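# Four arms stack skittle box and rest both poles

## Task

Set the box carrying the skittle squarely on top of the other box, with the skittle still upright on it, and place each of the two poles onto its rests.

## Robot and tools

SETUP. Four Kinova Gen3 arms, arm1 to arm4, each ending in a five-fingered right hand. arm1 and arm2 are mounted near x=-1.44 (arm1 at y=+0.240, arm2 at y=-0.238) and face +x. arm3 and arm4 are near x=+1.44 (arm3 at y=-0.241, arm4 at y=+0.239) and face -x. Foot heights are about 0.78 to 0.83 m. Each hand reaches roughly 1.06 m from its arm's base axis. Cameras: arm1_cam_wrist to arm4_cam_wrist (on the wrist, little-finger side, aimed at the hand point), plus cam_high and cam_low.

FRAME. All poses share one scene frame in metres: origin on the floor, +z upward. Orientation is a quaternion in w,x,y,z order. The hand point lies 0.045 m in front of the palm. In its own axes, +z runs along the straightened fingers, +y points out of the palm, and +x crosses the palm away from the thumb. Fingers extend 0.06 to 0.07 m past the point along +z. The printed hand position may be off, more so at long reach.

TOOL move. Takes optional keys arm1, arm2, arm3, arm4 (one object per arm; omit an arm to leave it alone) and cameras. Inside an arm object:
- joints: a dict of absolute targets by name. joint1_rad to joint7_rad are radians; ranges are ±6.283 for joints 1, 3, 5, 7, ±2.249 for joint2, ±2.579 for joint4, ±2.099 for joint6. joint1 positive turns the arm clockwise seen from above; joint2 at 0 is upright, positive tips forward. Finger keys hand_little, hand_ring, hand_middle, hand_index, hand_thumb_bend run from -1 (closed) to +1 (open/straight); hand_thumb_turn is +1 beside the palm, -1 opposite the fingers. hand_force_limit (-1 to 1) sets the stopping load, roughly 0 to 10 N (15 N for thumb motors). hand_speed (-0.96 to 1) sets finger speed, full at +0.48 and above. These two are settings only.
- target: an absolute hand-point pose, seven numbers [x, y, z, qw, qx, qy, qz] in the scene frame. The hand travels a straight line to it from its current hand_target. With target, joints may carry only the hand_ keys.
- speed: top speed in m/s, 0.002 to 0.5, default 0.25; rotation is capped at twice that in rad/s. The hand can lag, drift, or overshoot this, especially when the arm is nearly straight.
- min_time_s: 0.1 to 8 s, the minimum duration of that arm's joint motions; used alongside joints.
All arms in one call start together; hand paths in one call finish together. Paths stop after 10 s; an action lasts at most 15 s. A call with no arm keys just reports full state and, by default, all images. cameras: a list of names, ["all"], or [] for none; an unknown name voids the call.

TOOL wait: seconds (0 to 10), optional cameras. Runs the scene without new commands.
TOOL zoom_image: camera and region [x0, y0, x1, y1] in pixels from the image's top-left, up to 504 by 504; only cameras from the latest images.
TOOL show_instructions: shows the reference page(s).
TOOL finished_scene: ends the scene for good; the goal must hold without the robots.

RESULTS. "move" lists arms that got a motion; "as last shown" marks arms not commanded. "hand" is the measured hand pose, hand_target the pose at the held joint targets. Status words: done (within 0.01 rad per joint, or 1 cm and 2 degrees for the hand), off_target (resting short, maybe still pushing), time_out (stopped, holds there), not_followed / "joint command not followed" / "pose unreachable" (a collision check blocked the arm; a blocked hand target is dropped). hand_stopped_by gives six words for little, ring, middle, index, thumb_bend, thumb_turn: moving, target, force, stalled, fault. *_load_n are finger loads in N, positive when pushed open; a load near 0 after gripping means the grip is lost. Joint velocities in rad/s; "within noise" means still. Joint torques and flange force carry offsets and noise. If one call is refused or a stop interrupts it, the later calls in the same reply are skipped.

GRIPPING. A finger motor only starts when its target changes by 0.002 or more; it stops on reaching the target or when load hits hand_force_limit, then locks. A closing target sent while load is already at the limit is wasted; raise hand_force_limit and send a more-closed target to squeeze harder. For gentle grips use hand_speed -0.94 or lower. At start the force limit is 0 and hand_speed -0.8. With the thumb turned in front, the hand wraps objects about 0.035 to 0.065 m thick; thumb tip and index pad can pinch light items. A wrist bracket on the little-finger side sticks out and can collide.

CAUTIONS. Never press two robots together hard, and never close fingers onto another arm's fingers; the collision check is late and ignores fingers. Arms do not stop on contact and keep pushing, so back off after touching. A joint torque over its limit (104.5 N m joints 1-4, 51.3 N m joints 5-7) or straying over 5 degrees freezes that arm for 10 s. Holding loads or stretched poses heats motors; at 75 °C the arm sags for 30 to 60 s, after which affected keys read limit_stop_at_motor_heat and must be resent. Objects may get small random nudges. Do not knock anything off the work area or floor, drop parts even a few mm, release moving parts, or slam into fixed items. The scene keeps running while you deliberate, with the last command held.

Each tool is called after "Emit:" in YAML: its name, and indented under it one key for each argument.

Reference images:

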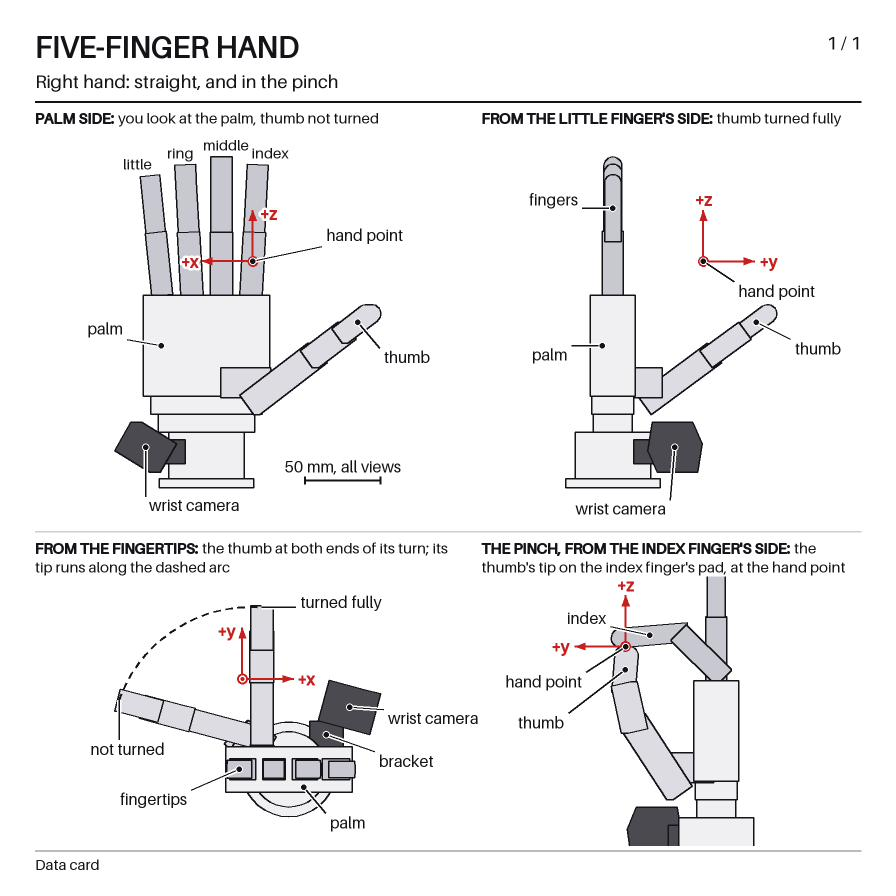

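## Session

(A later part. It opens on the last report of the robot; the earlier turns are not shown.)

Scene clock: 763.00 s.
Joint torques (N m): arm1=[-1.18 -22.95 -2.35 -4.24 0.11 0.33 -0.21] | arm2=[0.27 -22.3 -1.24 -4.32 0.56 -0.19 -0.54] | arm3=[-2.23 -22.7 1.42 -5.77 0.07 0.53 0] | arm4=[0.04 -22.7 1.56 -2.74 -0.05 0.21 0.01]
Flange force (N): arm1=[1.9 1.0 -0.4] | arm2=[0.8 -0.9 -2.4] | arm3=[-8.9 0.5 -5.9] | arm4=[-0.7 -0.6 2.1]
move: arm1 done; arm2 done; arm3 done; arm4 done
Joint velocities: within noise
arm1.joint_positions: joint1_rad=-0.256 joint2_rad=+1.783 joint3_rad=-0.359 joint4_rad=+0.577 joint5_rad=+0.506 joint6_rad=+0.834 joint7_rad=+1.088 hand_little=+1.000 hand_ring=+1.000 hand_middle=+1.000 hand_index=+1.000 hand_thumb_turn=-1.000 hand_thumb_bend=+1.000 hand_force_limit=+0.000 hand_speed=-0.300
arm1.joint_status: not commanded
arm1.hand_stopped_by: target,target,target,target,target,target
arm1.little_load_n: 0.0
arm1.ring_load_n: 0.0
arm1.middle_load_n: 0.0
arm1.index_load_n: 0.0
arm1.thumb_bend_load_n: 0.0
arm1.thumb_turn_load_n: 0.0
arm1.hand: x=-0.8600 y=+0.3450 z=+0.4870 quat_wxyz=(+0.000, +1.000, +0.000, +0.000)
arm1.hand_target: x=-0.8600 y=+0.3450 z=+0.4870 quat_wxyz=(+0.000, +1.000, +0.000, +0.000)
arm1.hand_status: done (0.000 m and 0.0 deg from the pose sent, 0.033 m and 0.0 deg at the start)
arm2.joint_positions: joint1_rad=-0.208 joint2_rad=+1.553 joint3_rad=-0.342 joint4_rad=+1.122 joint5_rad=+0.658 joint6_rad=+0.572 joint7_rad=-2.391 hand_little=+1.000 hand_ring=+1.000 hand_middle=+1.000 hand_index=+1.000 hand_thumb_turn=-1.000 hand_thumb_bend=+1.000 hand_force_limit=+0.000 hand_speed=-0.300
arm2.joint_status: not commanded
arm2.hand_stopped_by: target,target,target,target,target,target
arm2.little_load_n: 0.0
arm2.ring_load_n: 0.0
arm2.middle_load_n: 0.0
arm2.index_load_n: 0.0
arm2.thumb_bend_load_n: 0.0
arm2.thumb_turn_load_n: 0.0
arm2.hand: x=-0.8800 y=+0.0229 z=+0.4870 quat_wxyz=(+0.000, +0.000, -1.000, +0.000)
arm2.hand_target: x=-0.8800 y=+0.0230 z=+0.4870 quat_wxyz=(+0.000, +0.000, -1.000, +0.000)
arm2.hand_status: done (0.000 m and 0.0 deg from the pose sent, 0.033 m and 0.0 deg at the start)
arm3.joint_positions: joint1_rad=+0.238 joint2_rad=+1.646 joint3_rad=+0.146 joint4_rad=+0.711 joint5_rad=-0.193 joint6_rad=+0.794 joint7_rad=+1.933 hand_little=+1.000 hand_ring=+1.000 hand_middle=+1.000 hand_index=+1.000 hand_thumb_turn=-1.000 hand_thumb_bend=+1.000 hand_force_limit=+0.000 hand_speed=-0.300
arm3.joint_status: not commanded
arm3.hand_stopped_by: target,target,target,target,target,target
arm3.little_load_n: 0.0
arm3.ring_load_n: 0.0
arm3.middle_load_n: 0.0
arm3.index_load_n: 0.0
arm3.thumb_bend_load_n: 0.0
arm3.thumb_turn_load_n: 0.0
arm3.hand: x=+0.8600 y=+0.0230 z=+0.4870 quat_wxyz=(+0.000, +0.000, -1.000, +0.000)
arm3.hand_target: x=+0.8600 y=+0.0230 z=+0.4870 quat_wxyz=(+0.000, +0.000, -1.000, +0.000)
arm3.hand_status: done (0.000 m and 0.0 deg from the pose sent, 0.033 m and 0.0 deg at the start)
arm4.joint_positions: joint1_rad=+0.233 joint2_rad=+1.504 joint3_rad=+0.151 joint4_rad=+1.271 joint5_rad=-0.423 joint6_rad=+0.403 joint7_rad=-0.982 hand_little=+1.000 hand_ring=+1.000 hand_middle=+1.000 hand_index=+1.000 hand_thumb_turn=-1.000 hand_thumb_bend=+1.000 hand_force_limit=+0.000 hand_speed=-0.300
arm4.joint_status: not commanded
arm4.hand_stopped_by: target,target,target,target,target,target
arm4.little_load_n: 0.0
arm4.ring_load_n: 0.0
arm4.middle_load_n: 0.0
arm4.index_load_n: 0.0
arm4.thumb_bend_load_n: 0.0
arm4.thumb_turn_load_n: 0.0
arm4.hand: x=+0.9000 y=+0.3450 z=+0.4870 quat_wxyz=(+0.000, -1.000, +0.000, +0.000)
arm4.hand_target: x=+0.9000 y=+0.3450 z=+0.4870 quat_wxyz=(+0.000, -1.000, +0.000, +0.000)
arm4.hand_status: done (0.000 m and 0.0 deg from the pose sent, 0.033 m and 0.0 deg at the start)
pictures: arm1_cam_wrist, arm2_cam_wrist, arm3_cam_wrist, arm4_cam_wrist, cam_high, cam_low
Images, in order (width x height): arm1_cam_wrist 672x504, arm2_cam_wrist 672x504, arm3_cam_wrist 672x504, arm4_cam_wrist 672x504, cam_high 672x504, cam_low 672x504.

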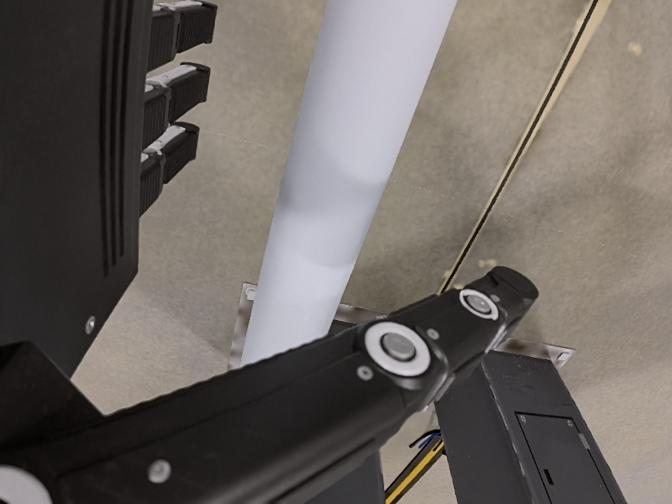

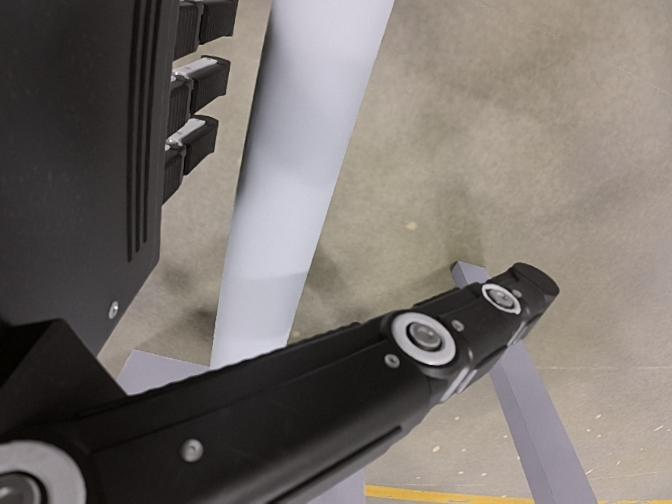

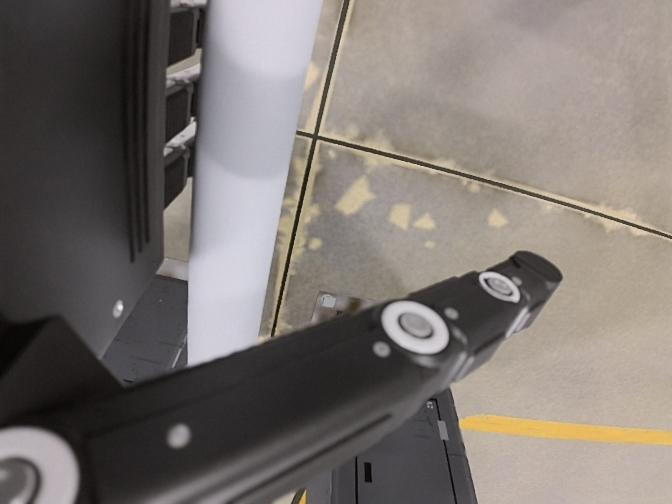

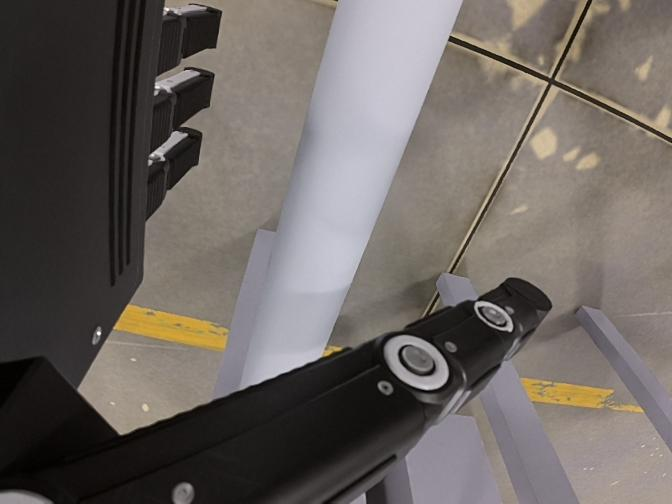

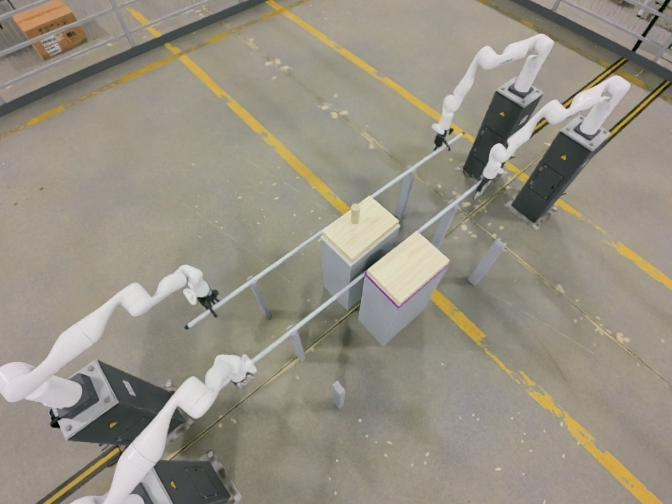

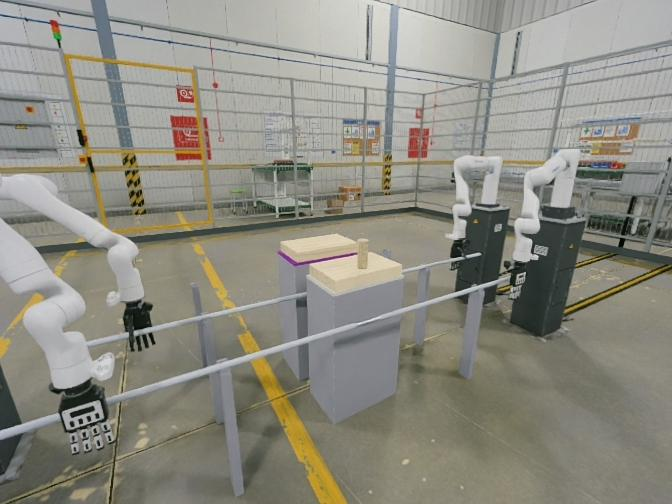

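Emit:
move:
  arm1: {"target": [-0.86, 0.328, 0.478, 0, 1, 0, 0], "speed": 0.05}
  arm3: {"target": [0.86, 0.026, 0.478, 0, 0, 1, 0], "speed": 0.05}
  arm2: {"target": [-0.88, 0.029, 0.478, 0, 0, 1, 0], "speed": 0.05}
  arm4: {"target": [0.90, 0.327, 0.478, 0, 1, 0, 0], "speed": 0.05}
  cameras: ["all"]

Scene clock: 787.10 s.
Joint torques (N m): arm1=[-1.13 -22.86 -2.33 -4.21 0.1 0.34 -0.25] | arm2=[0.28 -22.38 -1.2 -4.39 0.55 -0.22 -0.5] | arm3=[-2.23 -22.71 1.39 -5.8 0.09 0.54 0] | arm4=[0.02 -22.61 1.54 -2.62 -0.03 0.24 0.01]
Flange force (N): arm1=[1.7 1.1 -0.4] | arm2=[1.0 -0.9 -2.5] | arm3=[-9.2 0.4 -6.1] | arm4=[-0.5 -0.6 2.2]
move: arm1 done; arm2 done; arm3 done; arm4 done
Joint velocities: within noise
arm1.joint_positions: joint1_rad=-0.230 joint2_rad=+1.797 joint3_rad=-0.357 joint4_rad=+0.577 joint5_rad=+0.510 joint6_rad=+0.820 joint7_rad=+1.111 hand_little=+1.000 hand_ring=+1.000 hand_middle=+1.000 hand_index=+1.000 hand_thumb_turn=-1.000 hand_thumb_bend=+1.000 hand_force_limit=+0.000 hand_speed=-0.300
arm1.joint_status: not commanded
arm1.hand_stopped_by: target,target,target,target,target,target
arm1.little_load_n: 0.0
arm1.ring_load_n: 0.0
arm1.middle_load_n: 0.0
arm1.index_load_n: 0.0
arm1.thumb_bend_load_n: 0.0
arm1.thumb_turn_load_n: 0.0
arm1.hand: x=-0.8600 y=+0.3280 z=+0.4780 quat_wxyz=(+0.000, +1.000, +0.000, +0.000)
arm1.hand_target: x=-0.8600 y=+0.3280 z=+0.4780 quat_wxyz=(+0.000, +1.000, +0.000, +0.000)
arm1.hand_status: done (0.000 m and 0.0 deg from the pose sent, 0.019 m and 0.0 deg at the start)
arm2.joint_positions: joint1_rad=-0.220 joint2_rad=+1.576 joint3_rad=-0.345 joint4_rad=+1.092 joint5_rad=+0.656 joint6_rad=+0.577 joint7_rad=-2.391 hand_little=+1.000 hand_ring=+1.000 hand_middle=+1.000 hand_index=+1.000 hand_thumb_turn=-1.000 hand_thumb_bend=+1.000 hand_force_limit=+0.000 hand_speed=-0.300
arm2.joint_status: not commanded
arm2.hand_stopped_by: target,target,target,target,target,target
arm2.little_load_n: -0.5
arm2.ring_load_n: 0.0
arm2.middle_load_n: 0.0
arm2.index_load_n: 0.0
arm2.thumb_bend_load_n: 0.0
arm2.thumb_turn_load_n: 0.0
arm2.hand: x=-0.8800 y=+0.0290 z=+0.4780 quat_wxyz=(+0.000, +0.000, -1.000, +0.000)
arm2.hand_target: x=-0.8800 y=+0.0290 z=+0.4780 quat_wxyz=(+0.000, +0.000, -1.000, +0.000)
arm2.hand_status: done (0.000 m and 0.0 deg from the pose sent, 0.011 m and 0.0 deg at the start)
arm3.joint_positions: joint1_rad=+0.244 joint2_rad=+1.672 joint3_rad=+0.147 joint4_rad=+0.676 joint5_rad=-0.192 joint6_rad=+0.802 joint7_rad=+1.934 hand_little=+1.000 hand_ring=+1.000 hand_middle=+1.000 hand_index=+1.000 hand_thumb_turn=-1.000 hand_thumb_bend=+1.000 hand_force_limit=+0.000 hand_speed=-0.300
arm3.joint_status: not commanded
arm3.hand_stopped_by: target,target,target,target,target,target
arm3.little_load_n: 0.0
arm3.ring_load_n: 0.0
arm3.middle_load_n: 0.0
arm3.index_load_n: 0.0
arm3.thumb_bend_load_n: 0.0
arm3.thumb_turn_load_n: 0.0
arm3.hand: x=+0.8600 y=+0.0260 z=+0.4780 quat_wxyz=(+0.000, +0.000, -1.000, +0.000)
arm3.hand_target: x=+0.8600 y=+0.0260 z=+0.4780 quat_wxyz=(+0.000, +0.000, -1.000, +0.000)
arm3.hand_status: done (0.000 m and 0.0 deg from the pose sent, 0.009 m and 0.0 deg at the start)
arm4.joint_positions: joint1_rad=+0.202 joint2_rad=+1.520 joint3_rad=+0.147 joint4_rad=+1.275 joint5_rad=-0.434 joint6_rad=+0.384 joint7_rad=-1.003 hand_little=+1.000 hand_ring=+1.000 hand_middle=+1.000 hand_index=+1.000 hand_thumb_turn=-1.000 hand_thumb_bend=+1.000 hand_force_limit=+0.000 hand_speed=-0.300
arm4.joint_status: not commanded
arm4.hand_stopped_by: target,target,target,target,target,target
arm4.little_load_n: 0.0
arm4.ring_load_n: 0.0
arm4.middle_load_n: 0.0
arm4.index_load_n: 0.0
arm4.thumb_bend_load_n: 0.0
arm4.thumb_turn_load_n: 0.0
arm4.hand: x=+0.9000 y=+0.3270 z=+0.4780 quat_wxyz=(+0.000, -1.000, +0.000, +0.000)
arm4.hand_target: x=+0.9000 y=+0.3270 z=+0.4780 quat_wxyz=(+0.000, -1.000, +0.000, +0.000)
arm4.hand_status: done (0.000 m and 0.0 deg from the pose sent, 0.020 m and 0.0 deg at the start)
pictures: arm1_cam_wrist, arm2_cam_wrist, arm3_cam_wrist, arm4_cam_wrist, cam_high, cam_low
Images, in order (width x height): arm1_cam_wrist 672x504, arm2_cam_wrist 672x504, arm3_cam_wrist 672x504, arm4_cam_wrist 672x504, cam_high 672x504, cam_low 672x504.

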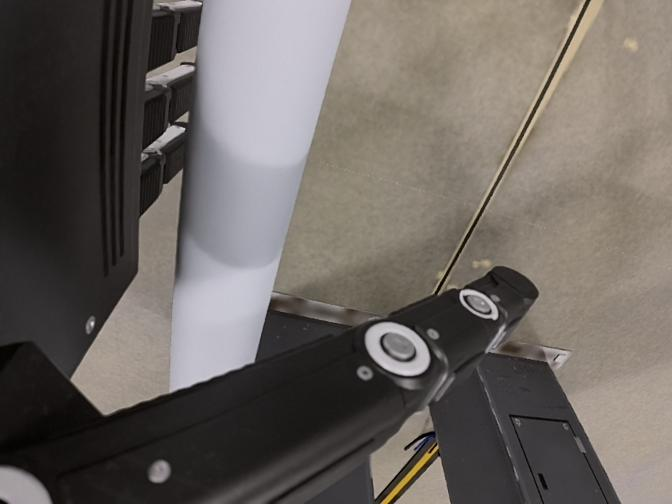

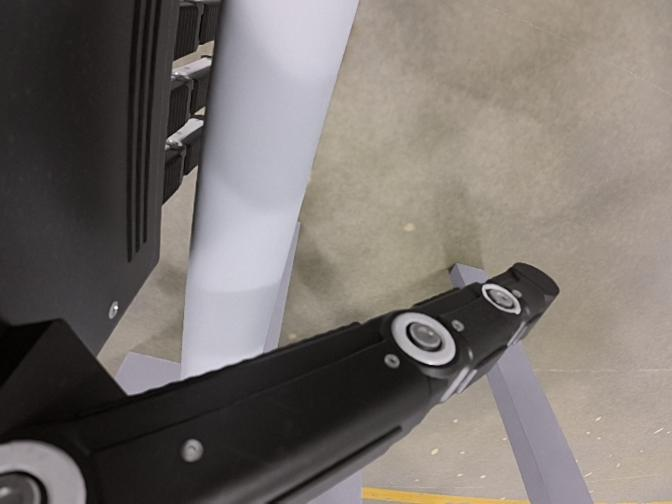

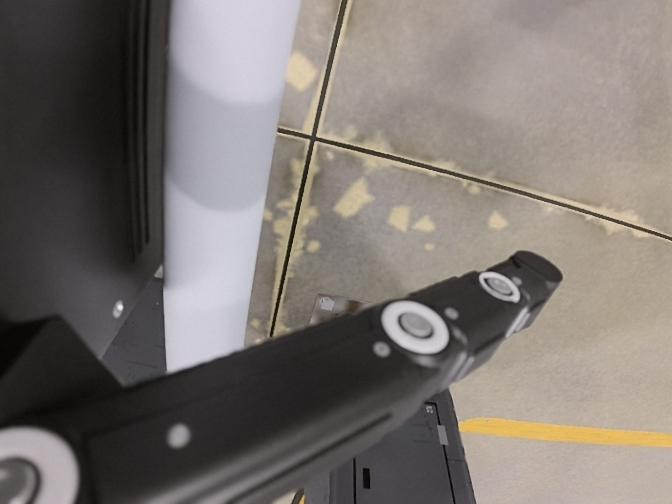

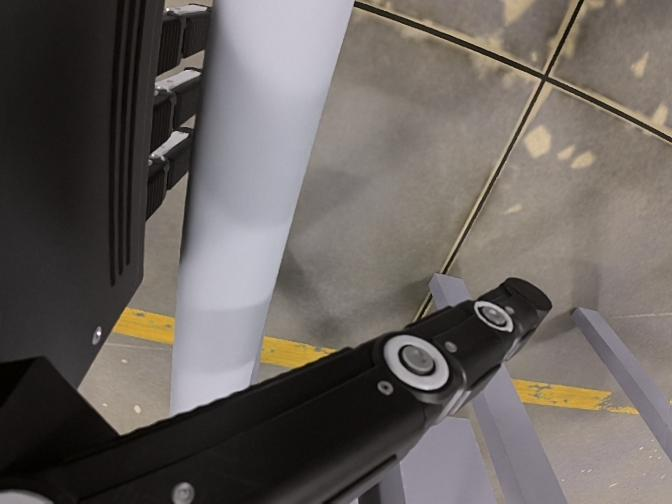

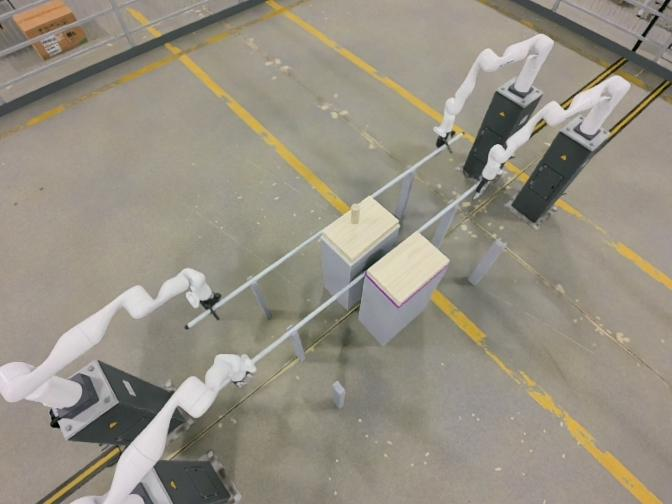

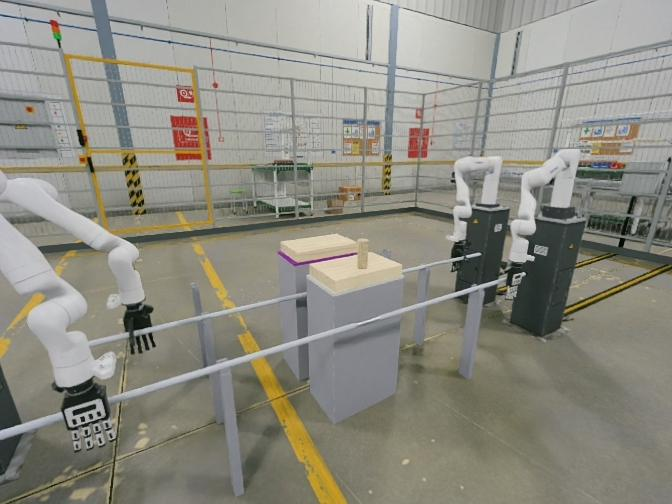

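Emit:
move:
  arm1: {"joints": {"hand_little": -1, "hand_ring": -1, "hand_middle": -1, "hand_index": -1, "hand_speed": -0.88, "hand_force_limit": -0.4}}
  arm2: {"joints": {"hand_little": -1, "hand_ring": -1, "hand_middle": -1, "hand_index": -1, "hand_speed": -0.88, "hand_force_limit": -0.4}}
  arm3: {"joints": {"hand_little": -1, "hand_ring": -1, "hand_middle": -1, "hand_index": -1, "hand_speed": -0.88, "hand_force_limit": -0.4}}
  arm4: {"joints": {"hand_little": -1, "hand_ring": -1, "hand_middle": -1, "hand_index": -1, "hand_speed": -0.88, "hand_force_limit": -0.4}}
  cameras: ["all"]

Scene clock: 802.07 s.
Joint torques (N m): arm1=[-3.23 -24.36 -3.89 -4.82 -0.57 -0.34 -0.22] | arm2=[1.63 -22.53 -0.06 -3.92 0.71 0.48 -0.55] | arm3=[-2.17 -22.72 1.45 -5.85 0.1 0.54 -0.02] | arm4=[1.06 -23.33 2.71 -2.67 0.07 0.07 -0.04]
Flange force (N): arm1=[-0.1 4.8 0.2] | arm2=[0.0 2.0 -0.7] | arm3=[-9.5 0.2 -6.2] | arm4=[-0.9 1.2 3.7]
move: arm1 done; arm2 done; arm3 done; arm4 done
Joint velocities: within noise
arm1.joint_positions: joint1_rad=-0.230 joint2_rad=+1.797 joint3_rad=-0.357 joint4_rad=+0.577 joint5_rad=+0.510 joint6_rad=+0.820 joint7_rad=+1.111 hand_little=-1.000 hand_ring=-1.000 hand_middle=-1.000 hand_index=-0.999 hand_thumb_turn=-1.000 hand_thumb_bend=+1.000 hand_force_limit=-0.400 hand_speed=-0.880
arm1.joint_status: all done
arm1.hand_stopped_by: target,target,target,target,target,target
arm1.little_load_n: 0.0
arm1.ring_load_n: 0.5
arm1.middle_load_n: 0.5
arm1.index_load_n: 1.5
arm1.thumb_bend_load_n: 0.5
arm1.thumb_turn_load_n: 0.0
arm1.hand: x=-0.8600 y=+0.3280 z=+0.4780 quat_wxyz=(+0.000, +1.000, +0.000, +0.000)
arm1.hand_target: x=-0.8600 y=+0.3280 z=+0.4780 quat_wxyz=(+0.000, +1.000, +0.000, +0.000)
arm1.hand_status: not commanded
arm2.joint_positions: joint1_rad=-0.220 joint2_rad=+1.576 joint3_rad=-0.345 joint4_rad=+1.092 joint5_rad=+0.656 joint6_rad=+0.577 joint7_rad=-2.391 hand_little=-1.000 hand_ring=-1.000 hand_middle=-1.000 hand_index=-1.000 hand_thumb_turn=-1.000 hand_thumb_bend=+1.000 hand_force_limit=-0.400 hand_speed=-0.880
arm2.joint_status: all done
arm2.hand_stopped_by: target,target,target,target,target,target
arm2.little_load_n: 0.0
arm2.ring_load_n: 0.5
arm2.middle_load_n: 0.5
arm2.index_load_n: 1.0
arm2.thumb_bend_load_n: 0.0
arm2.thumb_turn_load_n: 0.0
arm2.hand: x=-0.8800 y=+0.0291 z=+0.4780 quat_wxyz=(+0.000, +0.000, -1.000, +0.000)
arm2.hand_target: x=-0.8800 y=+0.0290 z=+0.4780 quat_wxyz=(+0.000, +0.000, -1.000, +0.000)
arm2.hand_status: not commanded
arm3.joint_positions: joint1_rad=+0.244 joint2_rad=+1.672 joint3_rad=+0.147 joint4_rad=+0.676 joint5_rad=-0.192 joint6_rad=+0.802 joint7_rad=+1.934 hand_little=-1.000 hand_ring=-1.000 hand_middle=-1.000 hand_index=-1.000 hand_thumb_turn=-1.000 hand_thumb_bend=+1.000 hand_force_limit=-0.400 hand_speed=-0.880
arm3.joint_status: all done
arm3.hand_stopped_by: target,target,target,target,target,target
arm3.little_load_n: 0.0
arm3.ring_load_n: 0.0
arm3.middle_load_n: 0.0
arm3.index_load_n: 0.0
arm3.thumb_bend_load_n: 0.0
arm3.thumb_turn_load_n: 0.0
arm3.hand: x=+0.8600 y=+0.0260 z=+0.4780 quat_wxyz=(+0.000, +0.000, -1.000, +0.000)
arm3.hand_target: x=+0.8600 y=+0.0260 z=+0.4780 quat_wxyz=(+0.000, +0.000, -1.000, +0.000)
arm3.hand_status: not commanded
arm4.joint_positions: joint1_rad=+0.202 joint2_rad=+1.520 joint3_rad=+0.147 joint4_rad=+1.275 joint5_rad=-0.434 joint6_rad=+0.384 joint7_rad=-1.003 hand_little=-1.000 hand_ring=-1.000 hand_middle=-1.000 hand_index=-1.000 hand_thumb_turn=-1.000 hand_thumb_bend=+1.000 hand_force_limit=-0.400 hand_speed=-0.880
arm4.joint_status: all done
arm4.hand_stopped_by: target,target,target,target,target,target
arm4.little_load_n: 0.0
arm4.ring_load_n: 0.0
arm4.middle_load_n: 0.0
arm4.index_load_n: 1.0
arm4.thumb_bend_load_n: 0.0
arm4.thumb_turn_load_n: 0.0
arm4.hand: x=+0.9000 y=+0.3270 z=+0.4780 quat_wxyz=(+0.000, -1.000, +0.000, +0.000)
arm4.hand_target: x=+0.9000 y=+0.3270 z=+0.4780 quat_wxyz=(+0.000, -1.000, +0.000, +0.000)
arm4.hand_status: not commanded
pictures: arm1_cam_wrist, arm2_cam_wrist, arm3_cam_wrist, arm4_cam_wrist, cam_high, cam_low
Images, in order (width x height): arm1_cam_wrist 672x504, arm2_cam_wrist 672x504, arm3_cam_wrist 672x504, arm4_cam_wrist 672x504, cam_high 672x504, cam_low 672x504.

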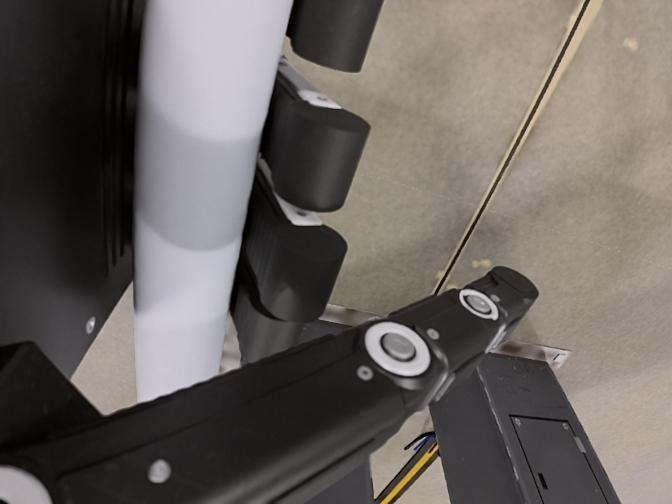

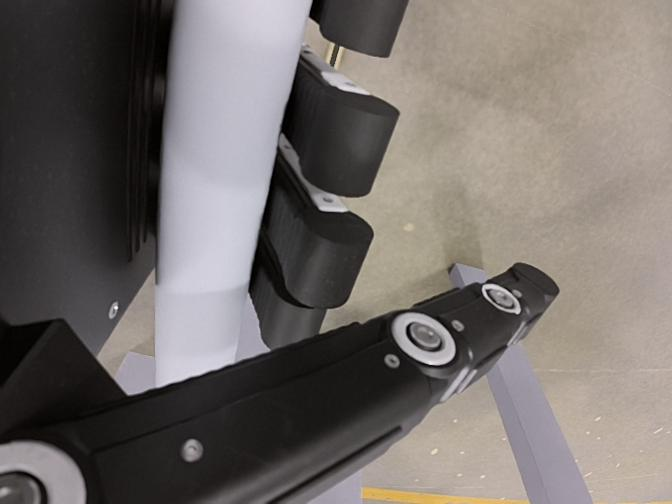

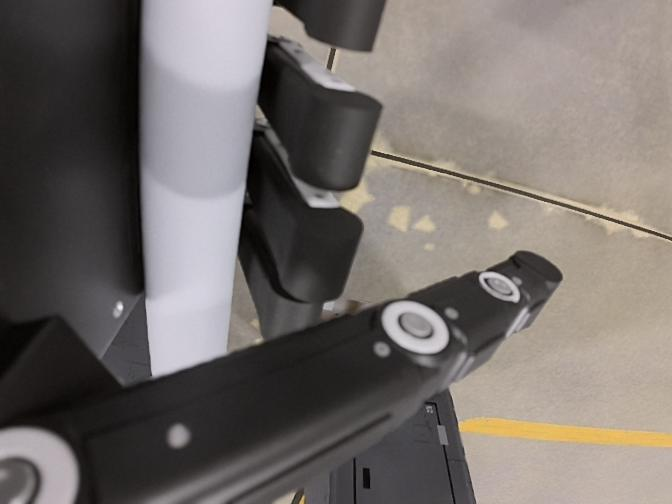

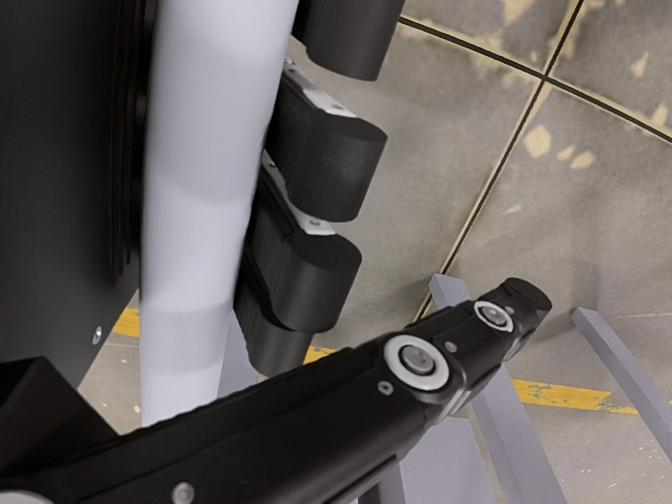

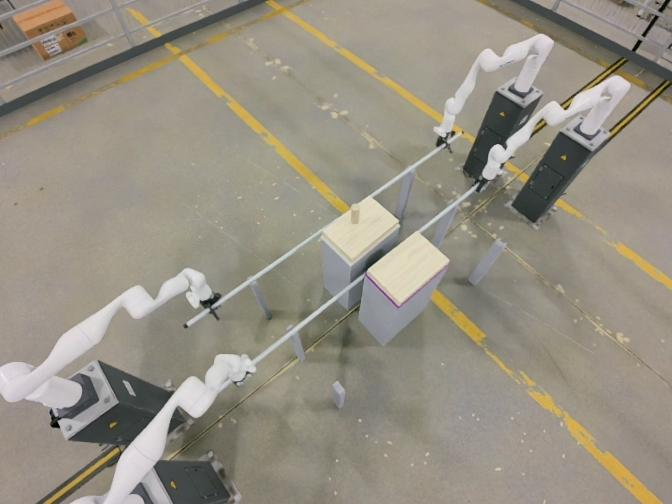

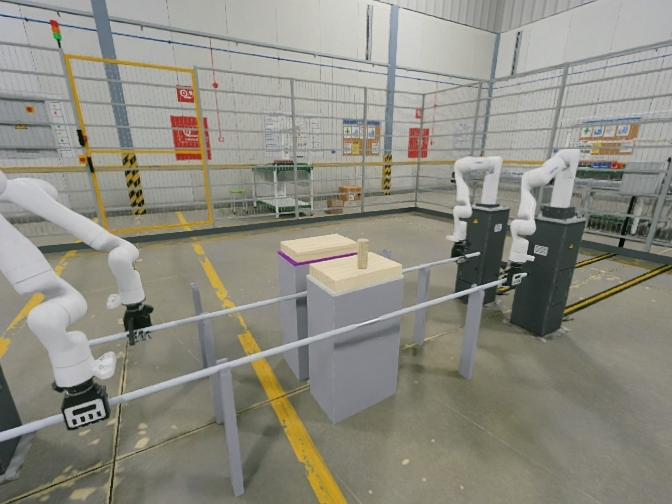

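Emit:
move:
  arm1: {"joints": {"hand_thumb_bend": -1, "hand_speed": -0.8, "hand_force_limit": -0.6}}
  arm2: {"joints": {"hand_thumb_bend": -1, "hand_speed": -0.8, "hand_force_limit": -0.6}}
  arm3: {"joints": {"hand_thumb_bend": -1, "hand_speed": -0.8, "hand_force_limit": -0.6}}
  arm4: {"joints": {"hand_thumb_bend": -1, "hand_speed": -0.8, "hand_force_limit": -0.6}}
  cameras: ["all"]

Scene clock: 830.33 s.
Joint torques (N m): arm1=[-3.43 -24.13 -3.99 -4.48 -0.64 -0.22 -0.31] | arm2=[1.75 -22.81 0.13 -4.17 0.77 0.39 -0.53] | arm3=[-2.18 -22.73 1.49 -5.86 0.11 0.53 -0.01] | arm4=[1.07 -23.37 2.73 -2.77 0.09 -0.02 -0.02]
Flange force (N): arm1=[1.5 4.9 0.8] | arm2=[0.3 2.1 -0.6] | arm3=[-9.5 0.2 -6.2] | arm4=[-0.8 1.3 3.6]
move: arm1 off_target; arm2 off_target; arm3 off_target; arm4 off_target
Joint velocities: within noise
arm1.joint_positions: joint1_rad=-0.230 joint2_rad=+1.797 joint3_rad=-0.357 joint4_rad=+0.577 joint5_rad=+0.510 joint6_rad=+0.820 joint7_rad=+1.111 hand_little=-1.000 hand_ring=-1.000 hand_middle=-1.000 hand_index=-0.999 hand_thumb_turn=-1.000 hand_thumb_bend=+0.517 hand_force_limit=-0.600 hand_speed=-0.800
arm1.joint_status: hand_thumb_bend off_target (ended at +0.517, target -1.000); the others done
arm1.hand_stopped_by: target,target,target,target,force,target
arm1.little_load_n: 0.0
arm1.ring_load_n: 0.5
arm1.middle_load_n: 0.5
arm1.index_load_n: 1.5
arm1.thumb_bend_load_n: 3.0
arm1.thumb_turn_load_n: 0.0
arm1.hand: x=-0.8600 y=+0.3280 z=+0.4780 quat_wxyz=(+0.000, +1.000, +0.000, +0.000)
arm1.hand_target: x=-0.8600 y=+0.3280 z=+0.4780 quat_wxyz=(+0.000, +1.000, +0.000, +0.000)
arm1.hand_status: not commanded
arm2.joint_positions: joint1_rad=-0.220 joint2_rad=+1.576 joint3_rad=-0.345 joint4_rad=+1.092 joint5_rad=+0.656 joint6_rad=+0.577 joint7_rad=-2.391 hand_little=-1.000 hand_ring=-1.000 hand_middle=-1.000 hand_index=-1.000 hand_thumb_turn=-1.000 hand_thumb_bend=+0.498 hand_force_limit=-0.600 hand_speed=-0.800
arm2.joint_status: hand_thumb_bend off_target (ended at +0.498, target -1.000); the others done
arm2.hand_stopped_by: target,target,target,target,force,target
arm2.little_load_n: 0.0
arm2.ring_load_n: 0.5
arm2.middle_load_n: 0.5
arm2.index_load_n: 1.0
arm2.thumb_bend_load_n: 3.0
arm2.thumb_turn_load_n: 0.5
arm2.hand: x=-0.8800 y=+0.0290 z=+0.4780 quat_wxyz=(+0.000, +0.000, -1.000, +0.000)
arm2.hand_target: x=-0.8800 y=+0.0290 z=+0.4780 quat_wxyz=(+0.000, +0.000, -1.000, +0.000)
arm2.hand_status: not commanded
arm3.joint_positions: joint1_rad=+0.244 joint2_rad=+1.672 joint3_rad=+0.147 joint4_rad=+0.676 joint5_rad=-0.192 joint6_rad=+0.802 joint7_rad=+1.934 hand_little=-1.000 hand_ring=-1.000 hand_middle=-1.000 hand_index=-1.000 hand_thumb_turn=-1.000 hand_thumb_bend=+0.508 hand_force_limit=-0.600 hand_speed=-0.800
arm3.joint_status: hand_thumb_bend off_target (ended at +0.508, target -1.000); the others done
arm3.hand_stopped_by: target,target,target,target,force,target
arm3.little_load_n: 0.0
arm3.ring_load_n: 0.0
arm3.middle_load_n: 0.0
arm3.index_load_n: 0.0
arm3.thumb_bend_load_n: 3.5
arm3.thumb_turn_load_n: 0.0
arm3.hand: x=+0.8600 y=+0.0260 z=+0.4780 quat_wxyz=(+0.000, +0.000, -1.000, +0.000)
arm3.hand_target: x=+0.8600 y=+0.0260 z=+0.4780 quat_wxyz=(+0.000, +0.000, -1.000, +0.000)
arm3.hand_status: not commanded
arm4.joint_positions: joint1_rad=+0.202 joint2_rad=+1.520 joint3_rad=+0.147 joint4_rad=+1.275 joint5_rad=-0.434 joint6_rad=+0.384 joint7_rad=-1.003 hand_little=-1.000 hand_ring=-1.000 hand_middle=-1.000 hand_index=-1.000 hand_thumb_turn=-1.000 hand_thumb_bend=+0.516 hand_force_limit=-0.600 hand_speed=-0.800
arm4.joint_status: hand_thumb_bend off_target (ended at +0.516, target -1.000); the others done
arm4.hand_stopped_by: target,target,target,target,force,target
arm4.little_load_n: 0.5
arm4.ring_load_n: 0.0
arm4.middle_load_n: 0.0
arm4.index_load_n: 1.0
arm4.thumb_bend_load_n: 3.0
arm4.thumb_turn_load_n: 0.0
arm4.hand: x=+0.9000 y=+0.3270 z=+0.4780 quat_wxyz=(+0.000, -1.000, +0.000, +0.000)
arm4.hand_target: x=+0.9000 y=+0.3270 z=+0.4780 quat_wxyz=(+0.000, -1.000, +0.000, +0.000)
arm4.hand_status: not commanded
pictures: arm1_cam_wrist, arm2_cam_wrist, arm3_cam_wrist, arm4_cam_wrist, cam_high, cam_low
Images, in order (width x height): arm1_cam_wrist 672x504, arm2_cam_wrist 672x504, arm3_cam_wrist 672x504, arm4_cam_wrist 672x504, cam_high 672x504, cam_low 672x504.

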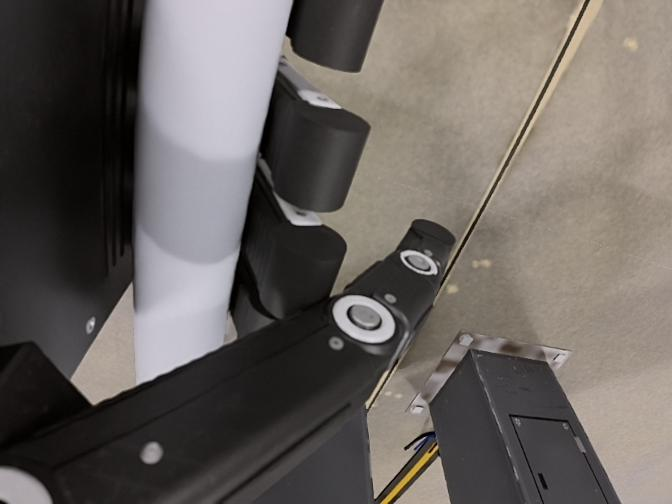

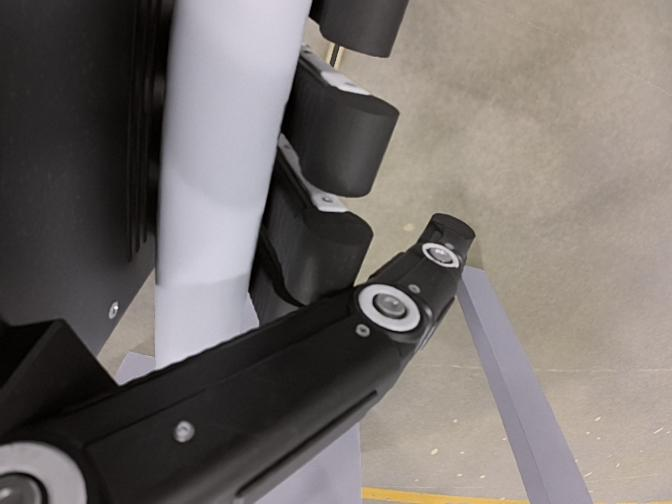

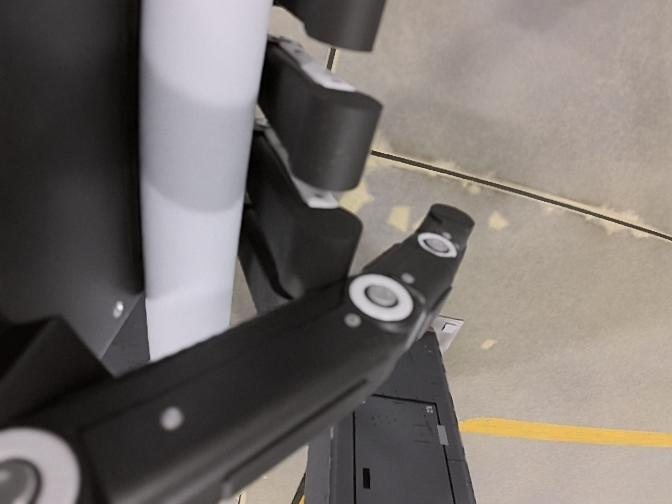

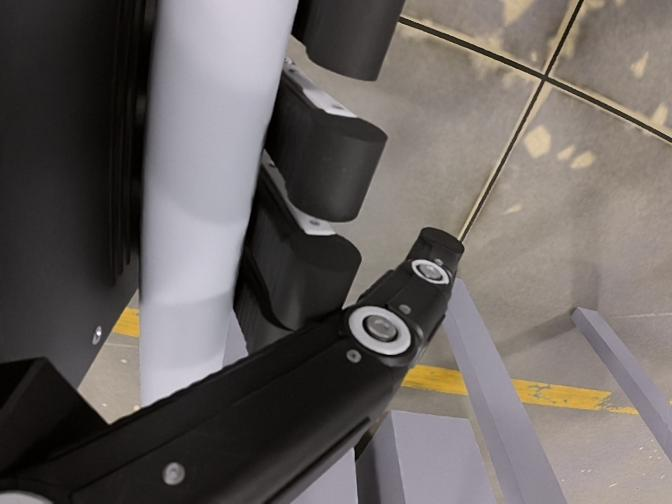

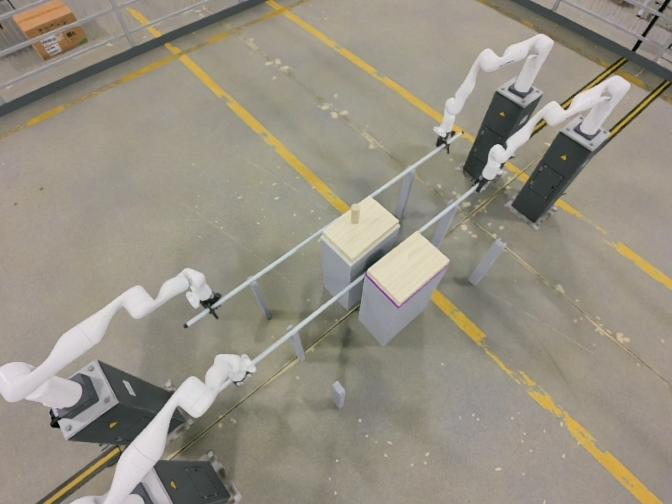

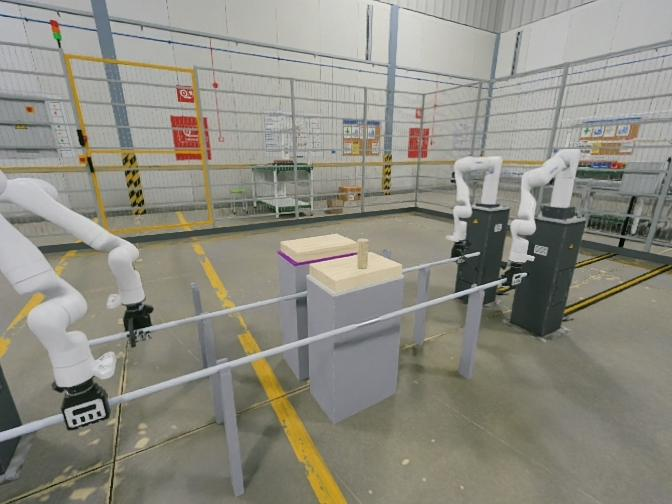

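Emit:
move:
  arm1: {"target": [-0.86, 0.328, 0.600, 0, 1, 0, 0], "speed": 0.08}
  arm3: {"target": [0.86, 0.028, 0.600, 0, 0, 1, 0], "speed": 0.08}
  arm2: {"target": [-0.88, 0.028, 0.600, 0, 0, 1, 0], "speed": 0.08}
  arm4: {"target": [0.90, 0.328, 0.600, 0, 1, 0, 0], "speed": 0.08}
  cameras: ["all"]

Emit:
zoom_image:
  camera: "cam_low"
  region: [260, 210, 440, 345]

Emit:
zoom_image:
  camera: "cam_high"
  region: [280, 180, 480, 330]

Scene clock: 856.73 s.
Joint torques (N m): arm1=[-1.26 -23.35 -3.22 -3.72 -0.09 0.76 -0.27] | arm2=[0.39 -22.94 -1.67 -5.02 0.45 -0.18 -0.61] | arm3=[-2.09 -23.72 1.82 -6.38 0.06 0.5 -0.07] | arm4=[0.25 -22.54 2 -2.66 0.01 0.59 0.02]
Flange force (N): arm1=[2.6 1.0 1.0] | arm2=[0.9 -0.9 -0.6] | arm3=[-7.6 0.8 -2.4] | arm4=[-2.1 -0.6 3.9]
move: arm1 done; arm2 done; arm3 done; arm4 done
Joint velocities: within noise
arm1.joint_positions: joint1_rad=-0.194 joint2_rad=+1.495 joint3_rad=-0.345 joint4_rad=+0.918 joint5_rad=+0.513 joint6_rad=+0.803 joint7_rad=+1.027 hand_little=-1.000 hand_ring=-1.000 hand_middle=-1.000 hand_index=-1.000 hand_thumb_turn=-1.000 hand_thumb_bend=+0.517 hand_force_limit=-0.600 hand_speed=-0.800
arm1.joint_status: not commanded
arm1.hand_stopped_by: target,target,target,target,force,target
arm1.little_load_n: 0.0
arm1.ring_load_n: 0.0
arm1.middle_load_n: 0.0
arm1.index_load_n: 0.5
arm1.thumb_bend_load_n: 3.0
arm1.thumb_turn_load_n: 0.0
arm1.hand: x=-0.8600 y=+0.3280 z=+0.6000 quat_wxyz=(+0.000, +1.000, +0.000, +0.000)
arm1.hand_target: x=-0.8600 y=+0.3280 z=+0.6000 quat_wxyz=(+0.000, +1.000, +0.000, +0.000)
arm1.hand_status: done (0.000 m and 0.0 deg from the pose sent, 0.122 m and 0.0 deg at the start)
arm2.joint_positions: joint1_rad=-0.185 joint2_rad=+1.314 joint3_rad=-0.379 joint4_rad=+1.298 joint5_rad=+0.624 joint6_rad=+0.649 joint7_rad=-2.407 hand_little=-1.000 hand_ring=-1.000 hand_middle=-1.000 hand_index=-1.000 hand_thumb_turn=-1.000 hand_thumb_bend=+0.498 hand_force_limit=-0.600 hand_speed=-0.800
arm2.joint_status: not commanded
arm2.hand_stopped_by: target,target,target,target,force,target
arm2.little_load_n: 0.5
arm2.ring_load_n: 0.0
arm2.middle_load_n: 0.5
arm2.index_load_n: 0.5
arm2.thumb_bend_load_n: 3.5
arm2.thumb_turn_load_n: 0.5
arm2.hand: x=-0.8800 y=+0.0280 z=+0.6000 quat_wxyz=(+0.000, +0.000, -1.000, +0.000)
arm2.hand_target: x=-0.8800 y=+0.0280 z=+0.6000 quat_wxyz=(+0.000, +0.000, -1.000, +0.000)
arm2.hand_status: done (0.000 m and 0.0 deg from the pose sent, 0.122 m and 0.0 deg at the start)
arm3.joint_positions: joint1_rad=+0.232 joint2_rad=+1.395 joint3_rad=+0.148 joint4_rad=+0.928 joint5_rad=-0.187 joint6_rad=+0.829 joint7_rad=+1.956 hand_little=-1.000 hand_ring=-1.000 hand_middle=-1.000 hand_index=-1.000 hand_thumb_turn=-1.000 hand_thumb_bend=+0.508 hand_force_limit=-0.600 hand_speed=-0.800
arm3.joint_status: not commanded
arm3.hand_stopped_by: target,target,target,target,force,target
arm3.little_load_n: 0.5
arm3.ring_load_n: 0.0
arm3.middle_load_n: 0.0
arm3.index_load_n: 0.5
arm3.thumb_bend_load_n: 3.5
arm3.thumb_turn_load_n: 0.0
arm3.hand: x=+0.8600 y=+0.0280 z=+0.6000 quat_wxyz=(+0.000, +0.000, -1.000, +0.000)
arm3.hand_target: x=+0.8600 y=+0.0280 z=+0.6000 quat_wxyz=(+0.000, +0.000, -1.000, +0.000)
arm3.hand_status: done (0.000 m and 0.0 deg from the pose sent, 0.122 m and 0.0 deg at the start)
arm4.joint_positions: joint1_rad=+0.184 joint2_rad=+1.250 joint3_rad=+0.180 joint4_rad=+1.469 joint5_rad=-0.414 joint6_rad=+0.466 joint7_rad=-1.003 hand_little=-1.000 hand_ring=-1.000 hand_middle=-1.000 hand_index=-1.000 hand_thumb_turn=-1.000 hand_thumb_bend=+0.516 hand_force_limit=-0.600 hand_speed=-0.800
arm4.joint_status: not commanded
arm4.hand_stopped_by: target,target,target,target,force,target
arm4.little_load_n: 0.0
arm4.ring_load_n: 0.0
arm4.middle_load_n: 0.0
arm4.index_load_n: 0.5
arm4.thumb_bend_load_n: 3.0
arm4.thumb_turn_load_n: 0.0
arm4.hand: x=+0.9000 y=+0.3280 z=+0.6000 quat_wxyz=(+0.000, -1.000, +0.000, +0.000)
arm4.hand_target: x=+0.9000 y=+0.3280 z=+0.6000 quat_wxyz=(+0.000, -1.000, +0.000, +0.000)
arm4.hand_status: done (0.000 m and 0.0 deg from the pose sent, 0.122 m and 0.0 deg at the start)
pictures: arm1_cam_wrist, arm2_cam_wrist, arm3_cam_wrist, arm4_cam_wrist, cam_high, cam_low
Images, in order (width x height): arm1_cam_wrist 672x504, arm2_cam_wrist 672x504, arm3_cam_wrist 672x504, arm4_cam_wrist 672x504, cam_high 672x504, cam_low 672x504.

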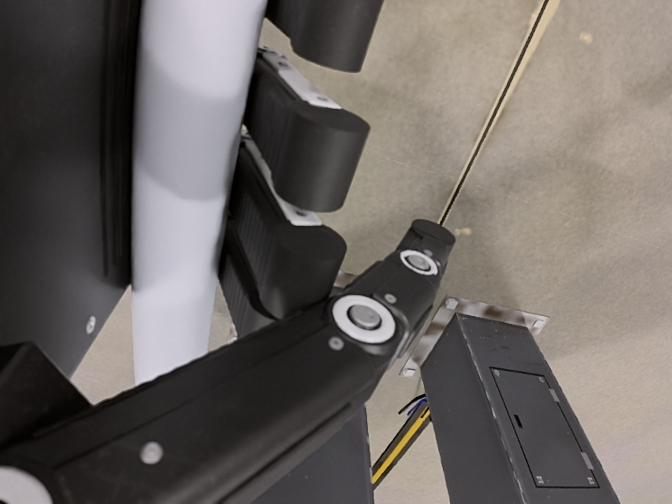

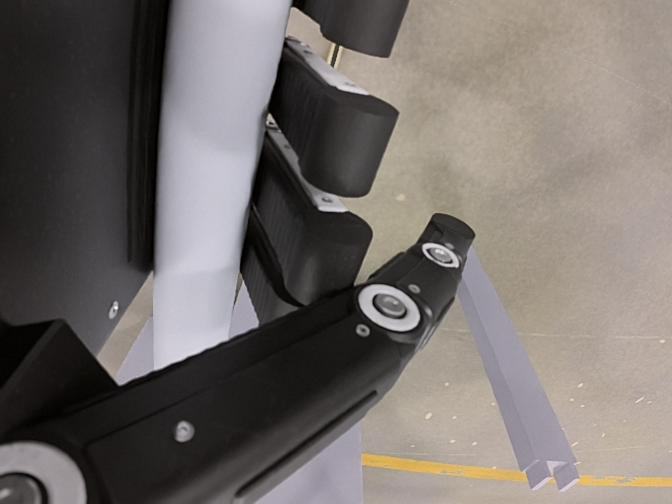

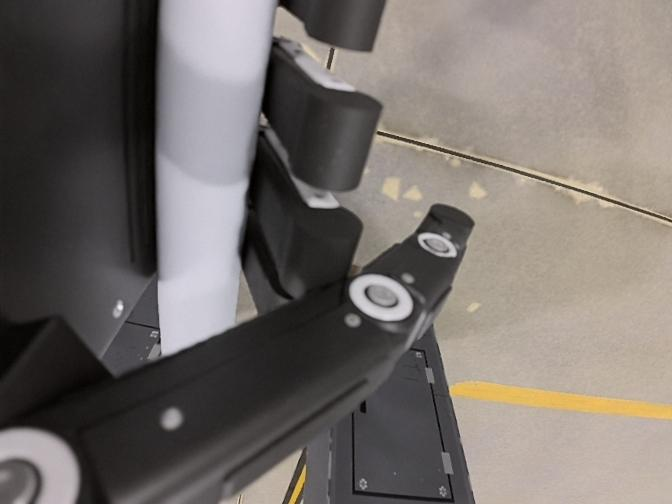

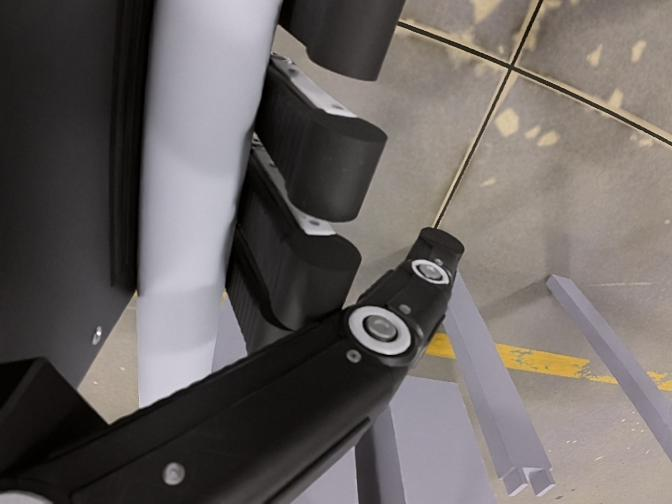

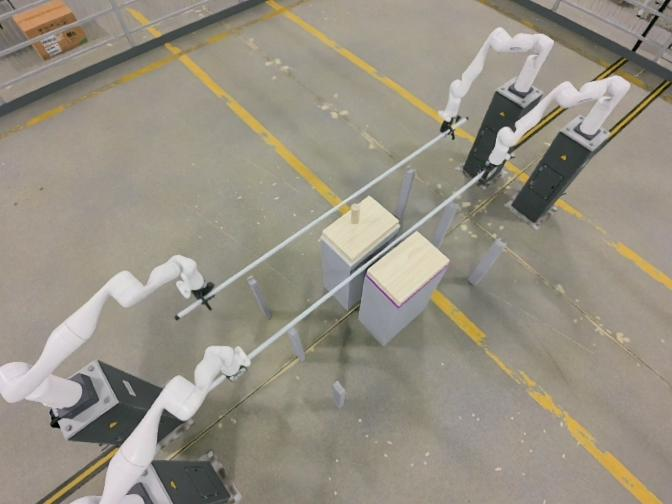

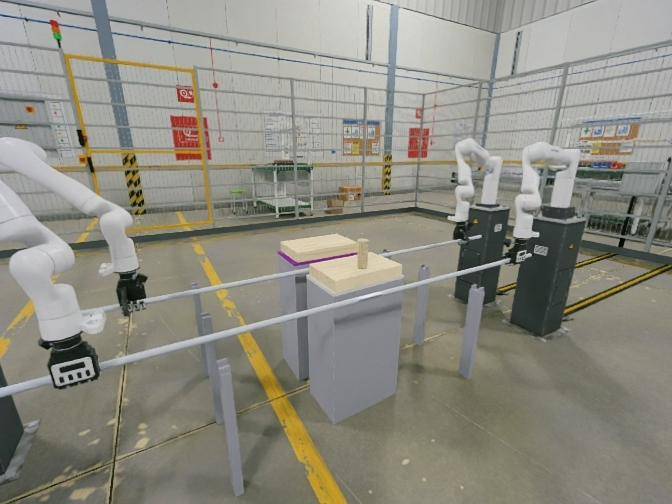

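Scaled by 2.800.

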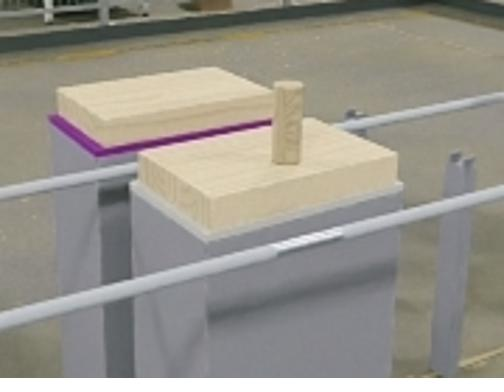

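Scaled by 2.520.

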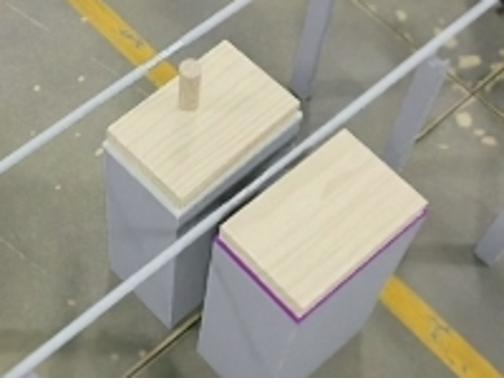

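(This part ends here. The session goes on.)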